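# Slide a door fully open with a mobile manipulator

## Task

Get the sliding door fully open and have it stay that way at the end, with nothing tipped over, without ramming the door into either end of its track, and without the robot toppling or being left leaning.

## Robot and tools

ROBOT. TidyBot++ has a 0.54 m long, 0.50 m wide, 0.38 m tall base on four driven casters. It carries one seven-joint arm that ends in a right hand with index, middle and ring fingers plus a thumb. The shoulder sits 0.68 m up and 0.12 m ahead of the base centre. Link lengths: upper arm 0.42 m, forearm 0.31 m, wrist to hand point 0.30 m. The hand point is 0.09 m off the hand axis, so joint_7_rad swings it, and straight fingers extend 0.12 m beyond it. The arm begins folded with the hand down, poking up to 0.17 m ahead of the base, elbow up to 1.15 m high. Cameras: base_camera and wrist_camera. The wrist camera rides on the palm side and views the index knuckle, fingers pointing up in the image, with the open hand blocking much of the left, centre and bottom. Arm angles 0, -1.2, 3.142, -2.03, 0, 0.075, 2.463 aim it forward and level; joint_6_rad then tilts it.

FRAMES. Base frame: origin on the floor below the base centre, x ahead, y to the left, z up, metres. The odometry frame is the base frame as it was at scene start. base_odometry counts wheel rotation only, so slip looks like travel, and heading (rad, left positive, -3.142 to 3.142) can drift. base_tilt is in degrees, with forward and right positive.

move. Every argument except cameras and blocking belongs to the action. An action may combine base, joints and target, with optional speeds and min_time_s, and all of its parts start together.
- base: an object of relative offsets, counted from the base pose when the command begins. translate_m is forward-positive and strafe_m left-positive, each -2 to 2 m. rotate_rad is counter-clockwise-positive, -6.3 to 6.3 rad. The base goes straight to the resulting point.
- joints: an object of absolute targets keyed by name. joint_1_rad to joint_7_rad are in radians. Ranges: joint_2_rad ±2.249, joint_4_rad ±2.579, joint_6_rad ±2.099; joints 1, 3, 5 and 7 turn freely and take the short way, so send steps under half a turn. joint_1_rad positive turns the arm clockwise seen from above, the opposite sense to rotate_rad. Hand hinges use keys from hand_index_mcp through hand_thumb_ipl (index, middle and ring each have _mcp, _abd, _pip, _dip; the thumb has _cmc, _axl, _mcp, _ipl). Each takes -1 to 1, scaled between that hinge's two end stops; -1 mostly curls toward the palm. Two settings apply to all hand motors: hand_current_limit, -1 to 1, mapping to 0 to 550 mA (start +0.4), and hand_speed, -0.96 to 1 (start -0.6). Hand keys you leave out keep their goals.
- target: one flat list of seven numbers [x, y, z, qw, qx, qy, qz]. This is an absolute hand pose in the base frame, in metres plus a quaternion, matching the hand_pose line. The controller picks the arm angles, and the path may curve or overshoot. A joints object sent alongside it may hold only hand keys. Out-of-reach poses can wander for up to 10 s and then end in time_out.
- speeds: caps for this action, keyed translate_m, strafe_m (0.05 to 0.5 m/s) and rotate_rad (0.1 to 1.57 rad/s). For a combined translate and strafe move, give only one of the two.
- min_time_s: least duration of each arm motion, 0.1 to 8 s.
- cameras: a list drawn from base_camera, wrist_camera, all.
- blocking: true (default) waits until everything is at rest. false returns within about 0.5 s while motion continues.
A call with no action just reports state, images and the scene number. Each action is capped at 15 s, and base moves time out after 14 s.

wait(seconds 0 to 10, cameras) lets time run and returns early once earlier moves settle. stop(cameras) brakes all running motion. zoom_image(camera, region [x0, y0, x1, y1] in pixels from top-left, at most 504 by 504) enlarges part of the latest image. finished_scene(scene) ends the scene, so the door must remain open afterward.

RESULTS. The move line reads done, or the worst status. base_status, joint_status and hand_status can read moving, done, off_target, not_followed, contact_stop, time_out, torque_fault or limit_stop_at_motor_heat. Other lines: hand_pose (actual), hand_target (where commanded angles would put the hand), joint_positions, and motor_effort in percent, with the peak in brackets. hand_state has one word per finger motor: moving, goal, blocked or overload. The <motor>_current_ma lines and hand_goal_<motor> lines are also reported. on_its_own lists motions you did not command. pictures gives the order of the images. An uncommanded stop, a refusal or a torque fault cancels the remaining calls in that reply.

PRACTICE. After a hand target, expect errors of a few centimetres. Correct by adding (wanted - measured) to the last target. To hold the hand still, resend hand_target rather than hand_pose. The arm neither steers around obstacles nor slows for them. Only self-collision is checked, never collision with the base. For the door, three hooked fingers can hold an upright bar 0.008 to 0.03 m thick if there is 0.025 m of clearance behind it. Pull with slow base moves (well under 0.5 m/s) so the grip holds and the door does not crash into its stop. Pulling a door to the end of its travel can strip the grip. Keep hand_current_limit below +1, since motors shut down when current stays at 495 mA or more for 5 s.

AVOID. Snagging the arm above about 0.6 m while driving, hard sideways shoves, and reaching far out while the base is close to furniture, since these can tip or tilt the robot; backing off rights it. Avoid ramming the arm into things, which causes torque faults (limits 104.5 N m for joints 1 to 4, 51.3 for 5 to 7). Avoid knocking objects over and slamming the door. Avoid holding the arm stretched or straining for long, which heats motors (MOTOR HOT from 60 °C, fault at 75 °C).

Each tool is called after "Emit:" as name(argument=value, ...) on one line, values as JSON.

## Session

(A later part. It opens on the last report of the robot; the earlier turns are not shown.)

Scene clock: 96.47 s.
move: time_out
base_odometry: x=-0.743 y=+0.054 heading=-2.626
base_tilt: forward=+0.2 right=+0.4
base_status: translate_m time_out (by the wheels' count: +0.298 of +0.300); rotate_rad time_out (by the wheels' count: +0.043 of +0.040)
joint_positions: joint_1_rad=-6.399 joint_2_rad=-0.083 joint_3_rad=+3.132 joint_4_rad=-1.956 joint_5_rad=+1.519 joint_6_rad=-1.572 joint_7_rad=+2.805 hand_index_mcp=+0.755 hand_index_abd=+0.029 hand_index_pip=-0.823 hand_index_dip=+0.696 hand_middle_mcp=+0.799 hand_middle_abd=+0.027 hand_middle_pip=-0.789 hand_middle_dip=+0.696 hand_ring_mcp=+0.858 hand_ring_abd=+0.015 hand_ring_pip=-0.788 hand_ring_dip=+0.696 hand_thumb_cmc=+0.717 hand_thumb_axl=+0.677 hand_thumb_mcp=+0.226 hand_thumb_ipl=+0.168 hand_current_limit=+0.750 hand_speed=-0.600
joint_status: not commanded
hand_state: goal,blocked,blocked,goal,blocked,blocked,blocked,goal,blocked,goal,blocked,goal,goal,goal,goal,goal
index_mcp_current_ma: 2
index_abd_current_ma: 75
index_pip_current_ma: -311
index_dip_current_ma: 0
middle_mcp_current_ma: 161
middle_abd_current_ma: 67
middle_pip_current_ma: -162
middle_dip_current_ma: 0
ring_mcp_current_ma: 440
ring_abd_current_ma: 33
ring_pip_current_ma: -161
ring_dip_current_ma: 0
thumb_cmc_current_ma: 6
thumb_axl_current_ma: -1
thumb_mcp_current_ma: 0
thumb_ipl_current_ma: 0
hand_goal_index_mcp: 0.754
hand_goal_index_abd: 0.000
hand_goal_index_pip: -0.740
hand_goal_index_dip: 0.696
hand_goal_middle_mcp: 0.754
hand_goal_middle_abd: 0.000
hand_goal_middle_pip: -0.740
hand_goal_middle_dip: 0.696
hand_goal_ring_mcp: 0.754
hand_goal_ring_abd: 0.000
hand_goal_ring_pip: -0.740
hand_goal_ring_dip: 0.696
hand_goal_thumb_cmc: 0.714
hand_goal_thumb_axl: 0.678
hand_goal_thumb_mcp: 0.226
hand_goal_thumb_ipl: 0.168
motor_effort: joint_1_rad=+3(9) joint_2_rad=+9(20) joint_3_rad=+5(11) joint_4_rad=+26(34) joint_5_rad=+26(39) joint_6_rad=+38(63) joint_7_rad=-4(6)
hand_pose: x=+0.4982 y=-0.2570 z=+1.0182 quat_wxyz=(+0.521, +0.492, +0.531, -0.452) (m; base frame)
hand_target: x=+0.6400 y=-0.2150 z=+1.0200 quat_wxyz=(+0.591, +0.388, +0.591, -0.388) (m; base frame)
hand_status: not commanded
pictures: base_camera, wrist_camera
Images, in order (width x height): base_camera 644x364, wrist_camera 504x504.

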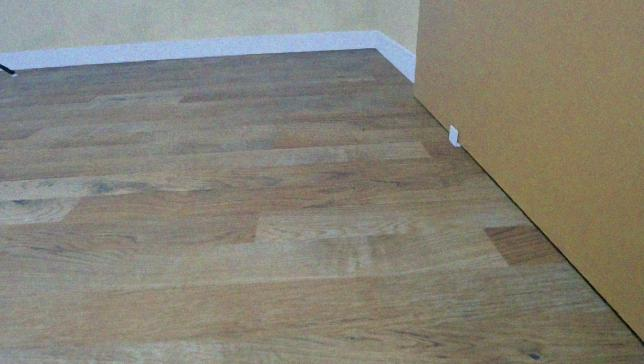

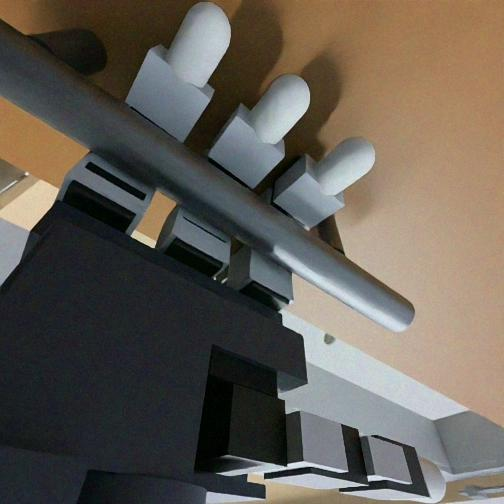

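Emit:
move(base={"translate_m": 0.3, "rotate_rad": 0.04, "strafe_m": 0.015}, speeds={"translate_m": 0.15}, cameras=["all"])

Scene clock: 102.03 s.
move: done
base_odometry: x=-0.995 y=-0.106 heading=-2.585
base_tilt: forward=+0.2 right=+0.4
base_status: done
joint_positions: joint_1_rad=-6.394 joint_2_rad=-0.064 joint_3_rad=+3.142 joint_4_rad=-1.945 joint_5_rad=+1.547 joint_6_rad=-1.511 joint_7_rad=+2.810 hand_index_mcp=+0.750 hand_index_abd=+0.022 hand_index_pip=-0.802 hand_index_dip=+0.696 hand_middle_mcp=+0.801 hand_middle_abd=+0.024 hand_middle_pip=-0.788 hand_middle_dip=+0.696 hand_ring_mcp=+0.855 hand_ring_abd=+0.013 hand_ring_pip=-0.777 hand_ring_dip=+0.696 hand_thumb_cmc=+0.717 hand_thumb_axl=+0.677 hand_thumb_mcp=+0.226 hand_thumb_ipl=+0.168 hand_current_limit=+0.750 hand_speed=-0.600
joint_status: not commanded
hand_state: goal,blocked,blocked,goal,blocked,blocked,blocked,goal,blocked,goal,blocked,goal,goal,goal,goal,goal
index_mcp_current_ma: -7
index_abd_current_ma: 52
index_pip_current_ma: -219
index_dip_current_ma: 0
middle_mcp_current_ma: 169
middle_abd_current_ma: 58
middle_pip_current_ma: -161
middle_dip_current_ma: 0
ring_mcp_current_ma: 422
ring_abd_current_ma: 28
ring_pip_current_ma: -118
ring_dip_current_ma: 0
thumb_cmc_current_ma: 6
thumb_axl_current_ma: -1
thumb_mcp_current_ma: 0
thumb_ipl_current_ma: 0
hand_goal_index_mcp: 0.754
hand_goal_index_abd: 0.000
hand_goal_index_pip: -0.740
hand_goal_index_dip: 0.696
hand_goal_middle_mcp: 0.754
hand_goal_middle_abd: 0.000
hand_goal_middle_pip: -0.740
hand_goal_middle_dip: 0.696
hand_goal_ring_mcp: 0.754
hand_goal_ring_abd: 0.000
hand_goal_ring_pip: -0.740
hand_goal_ring_dip: 0.696
hand_goal_thumb_cmc: 0.714
hand_goal_thumb_axl: 0.678
hand_goal_thumb_mcp: 0.226
hand_goal_thumb_ipl: 0.168
motor_effort: joint_1_rad=+0(7) joint_2_rad=+4(20) joint_3_rad=+1(9) joint_4_rad=+24(36) joint_5_rad=+23(38) joint_6_rad=+31(61) joint_7_rad=-3(8)
hand_pose: x=+0.5212 y=-0.2539 z=+1.0180 quat_wxyz=(+0.533, +0.474, +0.544, -0.443) (m; base frame)
hand_target: x=+0.6400 y=-0.2150 z=+1.0200 quat_wxyz=(+0.591, +0.388, +0.591, -0.388) (m; base frame)
hand_status: not commanded
pictures: base_camera, wrist_camera
Images, in order (width x height): base_camera 644x364, wrist_camera 504x504.

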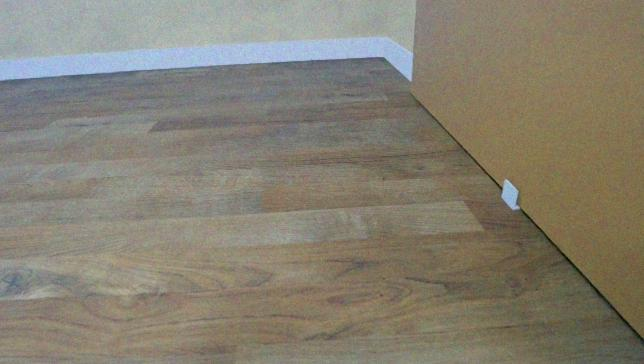

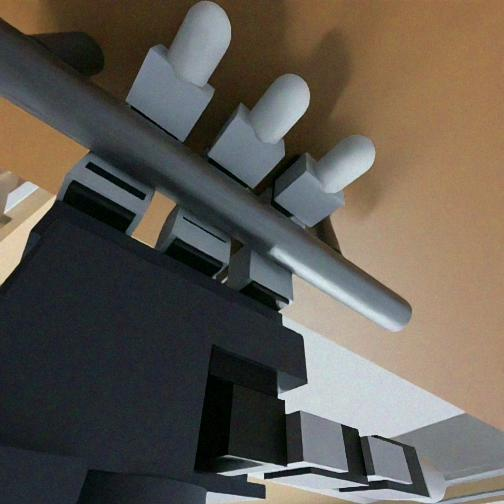

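Emit:
move(base={"translate_m": 0.3, "rotate_rad": 0.03, "strafe_m": 0.015}, speeds={"translate_m": 0.15}, cameras=["all"])

Scene clock: 108.10 s.
move: done
base_odometry: x=-1.242 y=-0.277 heading=-2.555
base_tilt: forward=+0.2 right=+0.4
base_status: done
joint_positions: joint_1_rad=-6.402 joint_2_rad=-0.058 joint_3_rad=+3.135 joint_4_rad=-1.943 joint_5_rad=+1.558 joint_6_rad=-1.491 joint_7_rad=+2.812 hand_index_mcp=+0.766 hand_index_abd=+0.015 hand_index_pip=-0.817 hand_index_dip=+0.696 hand_middle_mcp=+0.792 hand_middle_abd=+0.021 hand_middle_pip=-0.794 hand_middle_dip=+0.696 hand_ring_mcp=+0.844 hand_ring_abd=+0.013 hand_ring_pip=-0.786 hand_ring_dip=+0.696 hand_thumb_cmc=+0.717 hand_thumb_axl=+0.677 hand_thumb_mcp=+0.226 hand_thumb_ipl=+0.168 hand_current_limit=+0.750 hand_speed=-0.600
joint_status: not commanded
hand_state: goal,goal,blocked,goal,blocked,blocked,blocked,goal,blocked,goal,blocked,goal,goal,goal,goal,goal
index_mcp_current_ma: 33
index_abd_current_ma: 34
index_pip_current_ma: -281
index_dip_current_ma: 0
middle_mcp_current_ma: 130
middle_abd_current_ma: 51
middle_pip_current_ma: -182
middle_dip_current_ma: 0
ring_mcp_current_ma: 368
ring_abd_current_ma: 28
ring_pip_current_ma: -153
ring_dip_current_ma: 0
thumb_cmc_current_ma: 5
thumb_axl_current_ma: -1
thumb_mcp_current_ma: 0
thumb_ipl_current_ma: 0
hand_goal_index_mcp: 0.754
hand_goal_index_abd: 0.000
hand_goal_index_pip: -0.740
hand_goal_index_dip: 0.696
hand_goal_middle_mcp: 0.754
hand_goal_middle_abd: 0.000
hand_goal_middle_pip: -0.740
hand_goal_middle_dip: 0.696
hand_goal_ring_mcp: 0.754
hand_goal_ring_abd: 0.000
hand_goal_ring_pip: -0.740
hand_goal_ring_dip: 0.696
hand_goal_thumb_cmc: 0.714
hand_goal_thumb_axl: 0.678
hand_goal_thumb_mcp: 0.226
hand_goal_thumb_ipl: 0.168
motor_effort: joint_1_rad=+2(8) joint_2_rad=+4(19) joint_3_rad=+2(10) joint_4_rad=+25(36) joint_5_rad=+23(40) joint_6_rad=+28(56) joint_7_rad=-2(9)
hand_pose: x=+0.5334 y=-0.2442 z=+1.0177 quat_wxyz=(+0.541, +0.461, +0.553, -0.436) (m; base frame)
hand_target: x=+0.6400 y=-0.2150 z=+1.0200 quat_wxyz=(+0.591, +0.388, +0.591, -0.388) (m; base frame)
hand_status: not commanded
pictures: base_camera, wrist_camera
Images, in order (width x height): base_camera 644x364, wrist_camera 504x504.

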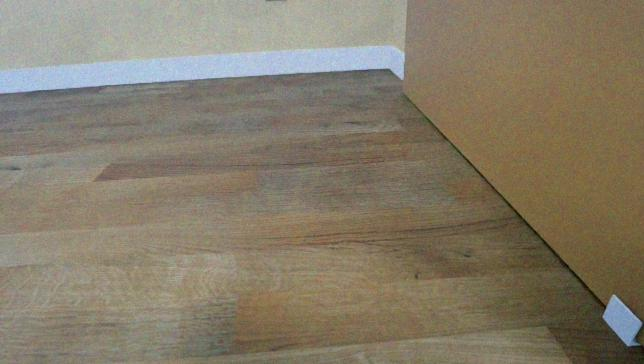

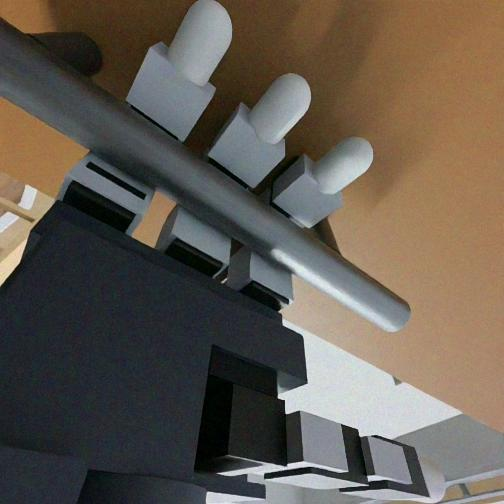

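Emit:
move(base={"translate_m": 0.09, "rotate_rad": 0.01, "strafe_m": 0.005}, speeds={"translate_m": 0.08}, cameras=["base_camera"])

Scene clock: 113.70 s.
move: time_out
base_odometry: x=-1.312 y=-0.330 heading=-2.542
base_tilt: forward=+0.2 right=+0.4
base_status: translate_m time_out (by the wheels' count: +0.088 of +0.090); strafe_m time_out (by the wheels' count: +0.005 of +0.005); rotate_rad time_out (by the wheels' count: +0.012 of +0.010)
joint_positions: joint_1_rad=-6.406 joint_2_rad=-0.064 joint_3_rad=+3.132 joint_4_rad=-1.948 joint_5_rad=+1.557 joint_6_rad=-1.494 joint_7_rad=+2.812 hand_index_mcp=+0.745 hand_index_abd=+0.012 hand_index_pip=-0.821 hand_index_dip=+0.696 hand_middle_mcp=+0.782 hand_middle_abd=+0.019 hand_middle_pip=-0.801 hand_middle_dip=+0.696 hand_ring_mcp=+0.832 hand_ring_abd=+0.013 hand_ring_pip=-0.794 hand_ring_dip=+0.696 hand_thumb_cmc=+0.717 hand_thumb_axl=+0.677 hand_thumb_mcp=+0.226 hand_thumb_ipl=+0.168 hand_current_limit=+0.750 hand_speed=-0.600
joint_status: not commanded
hand_state: goal,goal,blocked,goal,blocked,goal,blocked,goal,blocked,goal,blocked,goal,goal,goal,goal,goal
index_mcp_current_ma: -22
index_abd_current_ma: 25
index_pip_current_ma: -302
index_dip_current_ma: 0
middle_mcp_current_ma: 92
middle_abd_current_ma: 45
middle_pip_current_ma: -212
middle_dip_current_ma: 0
ring_mcp_current_ma: 309
ring_abd_current_ma: 29
ring_pip_current_ma: -183
ring_dip_current_ma: 0
thumb_cmc_current_ma: 5
thumb_axl_current_ma: -1
thumb_mcp_current_ma: 0
thumb_ipl_current_ma: 0
hand_goal_index_mcp: 0.754
hand_goal_index_abd: 0.000
hand_goal_index_pip: -0.740
hand_goal_index_dip: 0.696
hand_goal_middle_mcp: 0.754
hand_goal_middle_abd: 0.000
hand_goal_middle_pip: -0.740
hand_goal_middle_dip: 0.696
hand_goal_ring_mcp: 0.754
hand_goal_ring_abd: 0.000
hand_goal_ring_pip: -0.740
hand_goal_ring_dip: 0.696
hand_goal_thumb_cmc: 0.714
hand_goal_thumb_axl: 0.678
hand_goal_thumb_mcp: 0.226
hand_goal_thumb_ipl: 0.168
motor_effort: joint_1_rad=+4(9) joint_2_rad=+5(15) joint_3_rad=+5(10) joint_4_rad=+25(34) joint_5_rad=+24(37) joint_6_rad=+28(49) joint_7_rad=-3(6)
hand_pose: x=+0.5318 y=-0.2420 z=+1.0179 quat_wxyz=(+0.542, +0.460, +0.553, -0.434) (m; base frame)
hand_target: x=+0.6400 y=-0.2150 z=+1.0200 quat_wxyz=(+0.591, +0.388, +0.591, -0.388) (m; base frame)
hand_status: not commanded
pictures: base_camera
Images, in order (width x height): base_camera 644x364.

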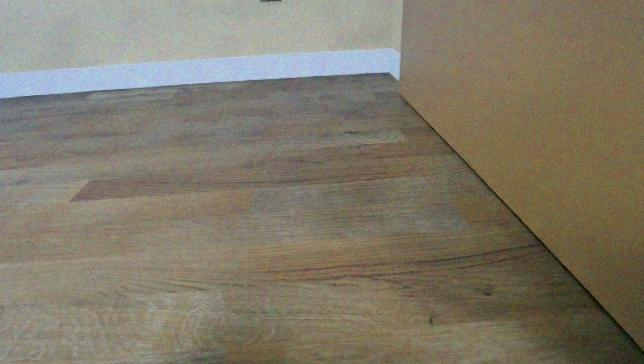

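Emit:
move(base={"translate_m": 0.1, "rotate_rad": 0.01}, speeds={"translate_m": 0.08}, cameras=["base_camera"])

Scene clock: 119.73 s.
move: time_out
base_odometry: x=-1.393 y=-0.385 heading=-2.527
base_tilt: forward=+0.1 right=+0.4
base_status: translate_m time_out (by the wheels' count: +0.098 of +0.100); rotate_rad time_out (by the wheels' count: +0.016 of +0.010)
joint_positions: joint_1_rad=-6.363 joint_2_rad=-0.106 joint_3_rad=+3.160 joint_4_rad=-1.979 joint_5_rad=+1.545 joint_6_rad=-1.514 joint_7_rad=+2.814 hand_index_mcp=+0.686 hand_index_abd=+0.013 hand_index_pip=-0.830 hand_index_dip=+0.696 hand_middle_mcp=+0.734 hand_middle_abd=+0.019 hand_middle_pip=-0.824 hand_middle_dip=+0.696 hand_ring_mcp=+0.802 hand_ring_abd=+0.016 hand_ring_pip=-0.828 hand_ring_dip=+0.696 hand_thumb_cmc=+0.716 hand_thumb_axl=+0.677 hand_thumb_mcp=+0.226 hand_thumb_ipl=+0.168 hand_current_limit=+0.750 hand_speed=-0.600
joint_status: not commanded
hand_state: blocked,goal,blocked,goal,goal,goal,blocked,goal,blocked,goal,blocked,goal,goal,goal,goal,goal
index_mcp_current_ma: -262
index_abd_current_ma: 28
index_pip_current_ma: -342
index_dip_current_ma: 0
middle_mcp_current_ma: -59
middle_abd_current_ma: 44
middle_pip_current_ma: -313
middle_dip_current_ma: 0
ring_mcp_current_ma: 170
ring_abd_current_ma: 36
ring_pip_current_ma: -333
ring_dip_current_ma: 0
thumb_cmc_current_ma: 4
thumb_axl_current_ma: -1
thumb_mcp_current_ma: 0
thumb_ipl_current_ma: 0
hand_goal_index_mcp: 0.754
hand_goal_index_abd: 0.000
hand_goal_index_pip: -0.740
hand_goal_index_dip: 0.696
hand_goal_middle_mcp: 0.754
hand_goal_middle_abd: 0.000
hand_goal_middle_pip: -0.740
hand_goal_middle_dip: 0.696
hand_goal_ring_mcp: 0.754
hand_goal_ring_abd: 0.000
hand_goal_ring_pip: -0.740
hand_goal_ring_dip: 0.696
hand_goal_thumb_cmc: 0.714
hand_goal_thumb_axl: 0.678
hand_goal_thumb_mcp: 0.226
hand_goal_thumb_ipl: 0.168
motor_effort: joint_1_rad=-2(8) joint_2_rad=+13(23) joint_3_rad=+0(11) joint_4_rad=+30(40) joint_5_rad=+26(41) joint_6_rad=+42(64) joint_7_rad=-7(11)
hand_pose: x=+0.4908 y=-0.2751 z=+1.0184 quat_wxyz=(+0.521, +0.490, +0.531, -0.455) (m; base frame)
hand_target: x=+0.6400 y=-0.2150 z=+1.0200 quat_wxyz=(+0.591, +0.388, +0.591, -0.388) (m; base frame)
hand_status: not commanded
pictures: base_camera
Images, in order (width x height): base_camera 644x364.

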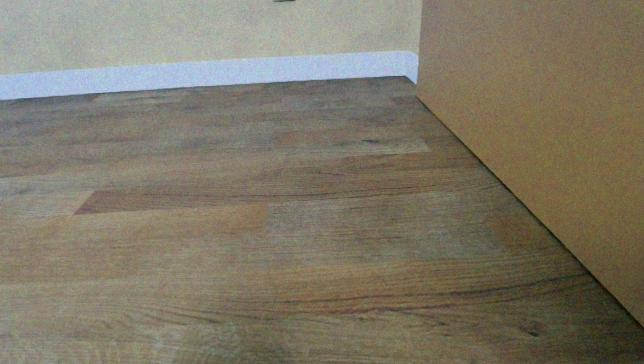

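Emit:
move(base={"translate_m": -0.25}, speeds={"translate_m": 0.25})

Emit:
move(base={"strafe_m": 0.5}, speeds={"strafe_m": 0.4})

Emit:
move(joints={"joint_1_rad": 0.15, "joint_2_rad": -1.2, "joint_3_rad": 3.142, "joint_4_rad": -2.03, "joint_5_rad": 0, "joint_6_rad": 0.35, "joint_7_rad": 2.463}, cameras=["wrist_camera"])

Scene clock: 125.57 s.
move: done
base_odometry: x=-1.189 y=-0.240 heading=-2.527
base_tilt: forward=+0.2 right=+0.4
base_status: done
joint_positions: joint_1_rad=-6.379 joint_2_rad=+0.067 joint_3_rad=+3.172 joint_4_rad=-1.848 joint_5_rad=+1.674 joint_6_rad=-1.265 joint_7_rad=+2.812 hand_index_mcp=+0.756 hand_index_abd=+0.001 hand_index_pip=-0.737 hand_index_dip=+0.699 hand_middle_mcp=+0.756 hand_middle_abd=+0.001 hand_middle_pip=-0.738 hand_middle_dip=+0.699 hand_ring_mcp=+0.756 hand_ring_abd=+0.001 hand_ring_pip=-0.738 hand_ring_dip=+0.698 hand_thumb_cmc=+0.715 hand_thumb_axl=+0.677 hand_thumb_mcp=+0.226 hand_thumb_ipl=+0.168 hand_current_limit=+0.750 hand_speed=-0.600
joint_status: not commanded
hand_state: goal,goal,goal,goal,goal,goal,goal,goal,goal,goal,goal,goal,goal,goal,goal,goal
index_mcp_current_ma: 4
index_abd_current_ma: 1
index_pip_current_ma: 5
index_dip_current_ma: 5
middle_mcp_current_ma: 3
middle_abd_current_ma: 1
middle_pip_current_ma: 4
middle_dip_current_ma: 5
ring_mcp_current_ma: 5
ring_abd_current_ma: 1
ring_pip_current_ma: 4
ring_dip_current_ma: 4
thumb_cmc_current_ma: 2
thumb_axl_current_ma: -1
thumb_mcp_current_ma: 0
thumb_ipl_current_ma: 0
hand_goal_index_mcp: 0.754
hand_goal_index_abd: 0.000
hand_goal_index_pip: -0.740
hand_goal_index_dip: 0.696
hand_goal_middle_mcp: 0.754
hand_goal_middle_abd: 0.000
hand_goal_middle_pip: -0.740
hand_goal_middle_dip: 0.696
hand_goal_ring_mcp: 0.754
hand_goal_ring_abd: 0.000
hand_goal_ring_pip: -0.740
hand_goal_ring_dip: 0.696
hand_goal_thumb_cmc: 0.714
hand_goal_thumb_axl: 0.678
hand_goal_thumb_mcp: 0.226
hand_goal_thumb_ipl: 0.168
motor_effort: joint_1_rad=+1(11) joint_2_rad=-18(26) joint_3_rad=+0(10) joint_4_rad=+15(29) joint_5_rad=+8(26) joint_6_rad=-4(45) joint_7_rad=+0(7)
hand_pose: x=+0.6357 y=-0.2244 z=+1.0131 quat_wxyz=(+0.579, +0.387, +0.595, -0.402) (m; base frame)
hand_target: x=+0.6400 y=-0.2150 z=+1.0200 quat_wxyz=(+0.591, +0.388, +0.591, -0.388) (m; base frame)
hand_status: not commanded
pictures: none

Scene clock: 127.87 s.
move: done
base_odometry: x=-0.900 y=-0.649 heading=-2.527
base_tilt: forward=+0.2 right=+0.4
base_status: done
joint_positions: joint_1_rad=-6.379 joint_2_rad=+0.067 joint_3_rad=+3.172 joint_4_rad=-1.848 joint_5_rad=+1.674 joint_6_rad=-1.265 joint_7_rad=+2.812 hand_index_mcp=+0.756 hand_index_abd=+0.001 hand_index_pip=-0.737 hand_index_dip=+0.699 hand_middle_mcp=+0.755 hand_middle_abd=+0.001 hand_middle_pip=-0.738 hand_middle_dip=+0.699 hand_ring_mcp=+0.756 hand_ring_abd=+0.001 hand_ring_pip=-0.738 hand_ring_dip=+0.698 hand_thumb_cmc=+0.715 hand_thumb_axl=+0.677 hand_thumb_mcp=+0.226 hand_thumb_ipl=+0.168 hand_current_limit=+0.750 hand_speed=-0.600
joint_status: not commanded
hand_state: goal,goal,goal,goal,goal,goal,goal,goal,goal,goal,goal,goal,goal,goal,goal,goal
index_mcp_current_ma: 3
index_abd_current_ma: 1
index_pip_current_ma: 5
index_dip_current_ma: 5
middle_mcp_current_ma: 3
middle_abd_current_ma: 1
middle_pip_current_ma: 4
middle_dip_current_ma: 5
ring_mcp_current_ma: 4
ring_abd_current_ma: 1
ring_pip_current_ma: 4
ring_dip_current_ma: 4
thumb_cmc_current_ma: 2
thumb_axl_current_ma: -1
thumb_mcp_current_ma: 0
thumb_ipl_current_ma: 0
hand_goal_index_mcp: 0.754
hand_goal_index_abd: 0.000
hand_goal_index_pip: -0.740
hand_goal_index_dip: 0.696
hand_goal_middle_mcp: 0.754
hand_goal_middle_abd: 0.000
hand_goal_middle_pip: -0.740
hand_goal_middle_dip: 0.696
hand_goal_ring_mcp: 0.754
hand_goal_ring_abd: 0.000
hand_goal_ring_pip: -0.740
hand_goal_ring_dip: 0.696
hand_goal_thumb_cmc: 0.714
hand_goal_thumb_axl: 0.678
hand_goal_thumb_mcp: 0.226
hand_goal_thumb_ipl: 0.168
motor_effort: joint_1_rad=+1(3) joint_2_rad=-18(18) joint_3_rad=+0(2) joint_4_rad=+14(15) joint_5_rad=+7(9) joint_6_rad=-4(5) joint_7_rad=+0(0)
hand_pose: x=+0.6358 y=-0.2241 z=+1.0131 quat_wxyz=(+0.579, +0.387, +0.595, -0.402) (m; base frame)
hand_target: x=+0.6400 y=-0.2150 z=+1.0200 quat_wxyz=(+0.591, +0.388, +0.591, -0.388) (m; base frame)
hand_status: not commanded
pictures: none

Scene clock: 130.83 s.
move: done
base_odometry: x=-0.900 y=-0.649 heading=-2.527
base_tilt: forward=+0.2 right=+0.4
base_status: not commanded
joint_positions: joint_1_rad=-6.158 joint_2_rad=-1.185 joint_3_rad=+3.167 joint_4_rad=-2.014 joint_5_rad=+0.044 joint_6_rad=+0.291 joint_7_rad=+2.501 hand_index_mcp=+0.759 hand_index_abd=+0.001 hand_index_pip=-0.739 hand_index_dip=+0.698 hand_middle_mcp=+0.759 hand_middle_abd=+0.001 hand_middle_pip=-0.739 hand_middle_dip=+0.698 hand_ring_mcp=+0.760 hand_ring_abd=+0.001 hand_ring_pip=-0.739 hand_ring_dip=+0.698 hand_thumb_cmc=+0.721 hand_thumb_axl=+0.677 hand_thumb_mcp=+0.228 hand_thumb_ipl=+0.168 hand_current_limit=+0.750 hand_speed=-0.600
joint_status: all done
hand_state: goal,goal,goal,goal,goal,goal,goal,goal,goal,goal,goal,goal,goal,goal,goal,goal
index_mcp_current_ma: 11
index_abd_current_ma: 1
index_pip_current_ma: 1
index_dip_current_ma: 4
middle_mcp_current_ma: 10
middle_abd_current_ma: 1
middle_pip_current_ma: 1
middle_dip_current_ma: 4
ring_mcp_current_ma: 14
ring_abd_current_ma: 1
ring_pip_current_ma: 1
ring_dip_current_ma: 4
thumb_cmc_current_ma: 16
thumb_axl_current_ma: -1
thumb_mcp_current_ma: 4
thumb_ipl_current_ma: 0
hand_goal_index_mcp: 0.754
hand_goal_index_abd: 0.000
hand_goal_index_pip: -0.740
hand_goal_index_dip: 0.696
hand_goal_middle_mcp: 0.754
hand_goal_middle_abd: 0.000
hand_goal_middle_pip: -0.740
hand_goal_middle_dip: 0.696
hand_goal_ring_mcp: 0.754
hand_goal_ring_abd: 0.000
hand_goal_ring_pip: -0.740
hand_goal_ring_dip: 0.696
hand_goal_thumb_cmc: 0.714
hand_goal_thumb_axl: 0.678
hand_goal_thumb_mcp: 0.226
hand_goal_thumb_ipl: 0.168
motor_effort: joint_1_rad=+1(2) joint_2_rad=+16(20) joint_3_rad=+0(2) joint_4_rad=+13(18) joint_5_rad=+1(8) joint_6_rad=+4(8) joint_7_rad=+0(1)
hand_pose: x=+0.0567 y=-0.0692 z=+1.3403 quat_wxyz=(+0.502, +0.245, +0.103, +0.823) (m; base frame)
hand_target: x=+0.0423 y=-0.0591 z=+1.3378 quat_wxyz=(+0.484, +0.222, +0.086, +0.842) (m; base frame)
hand_status: not commanded
pictures: wrist_camera
Images, in order (width x height): wrist_camera 504x504.

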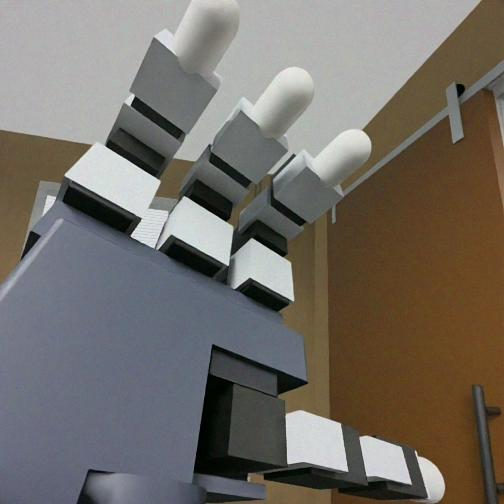

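Emit:
finished_scene(scene=2)

The scene is finished: the task was done.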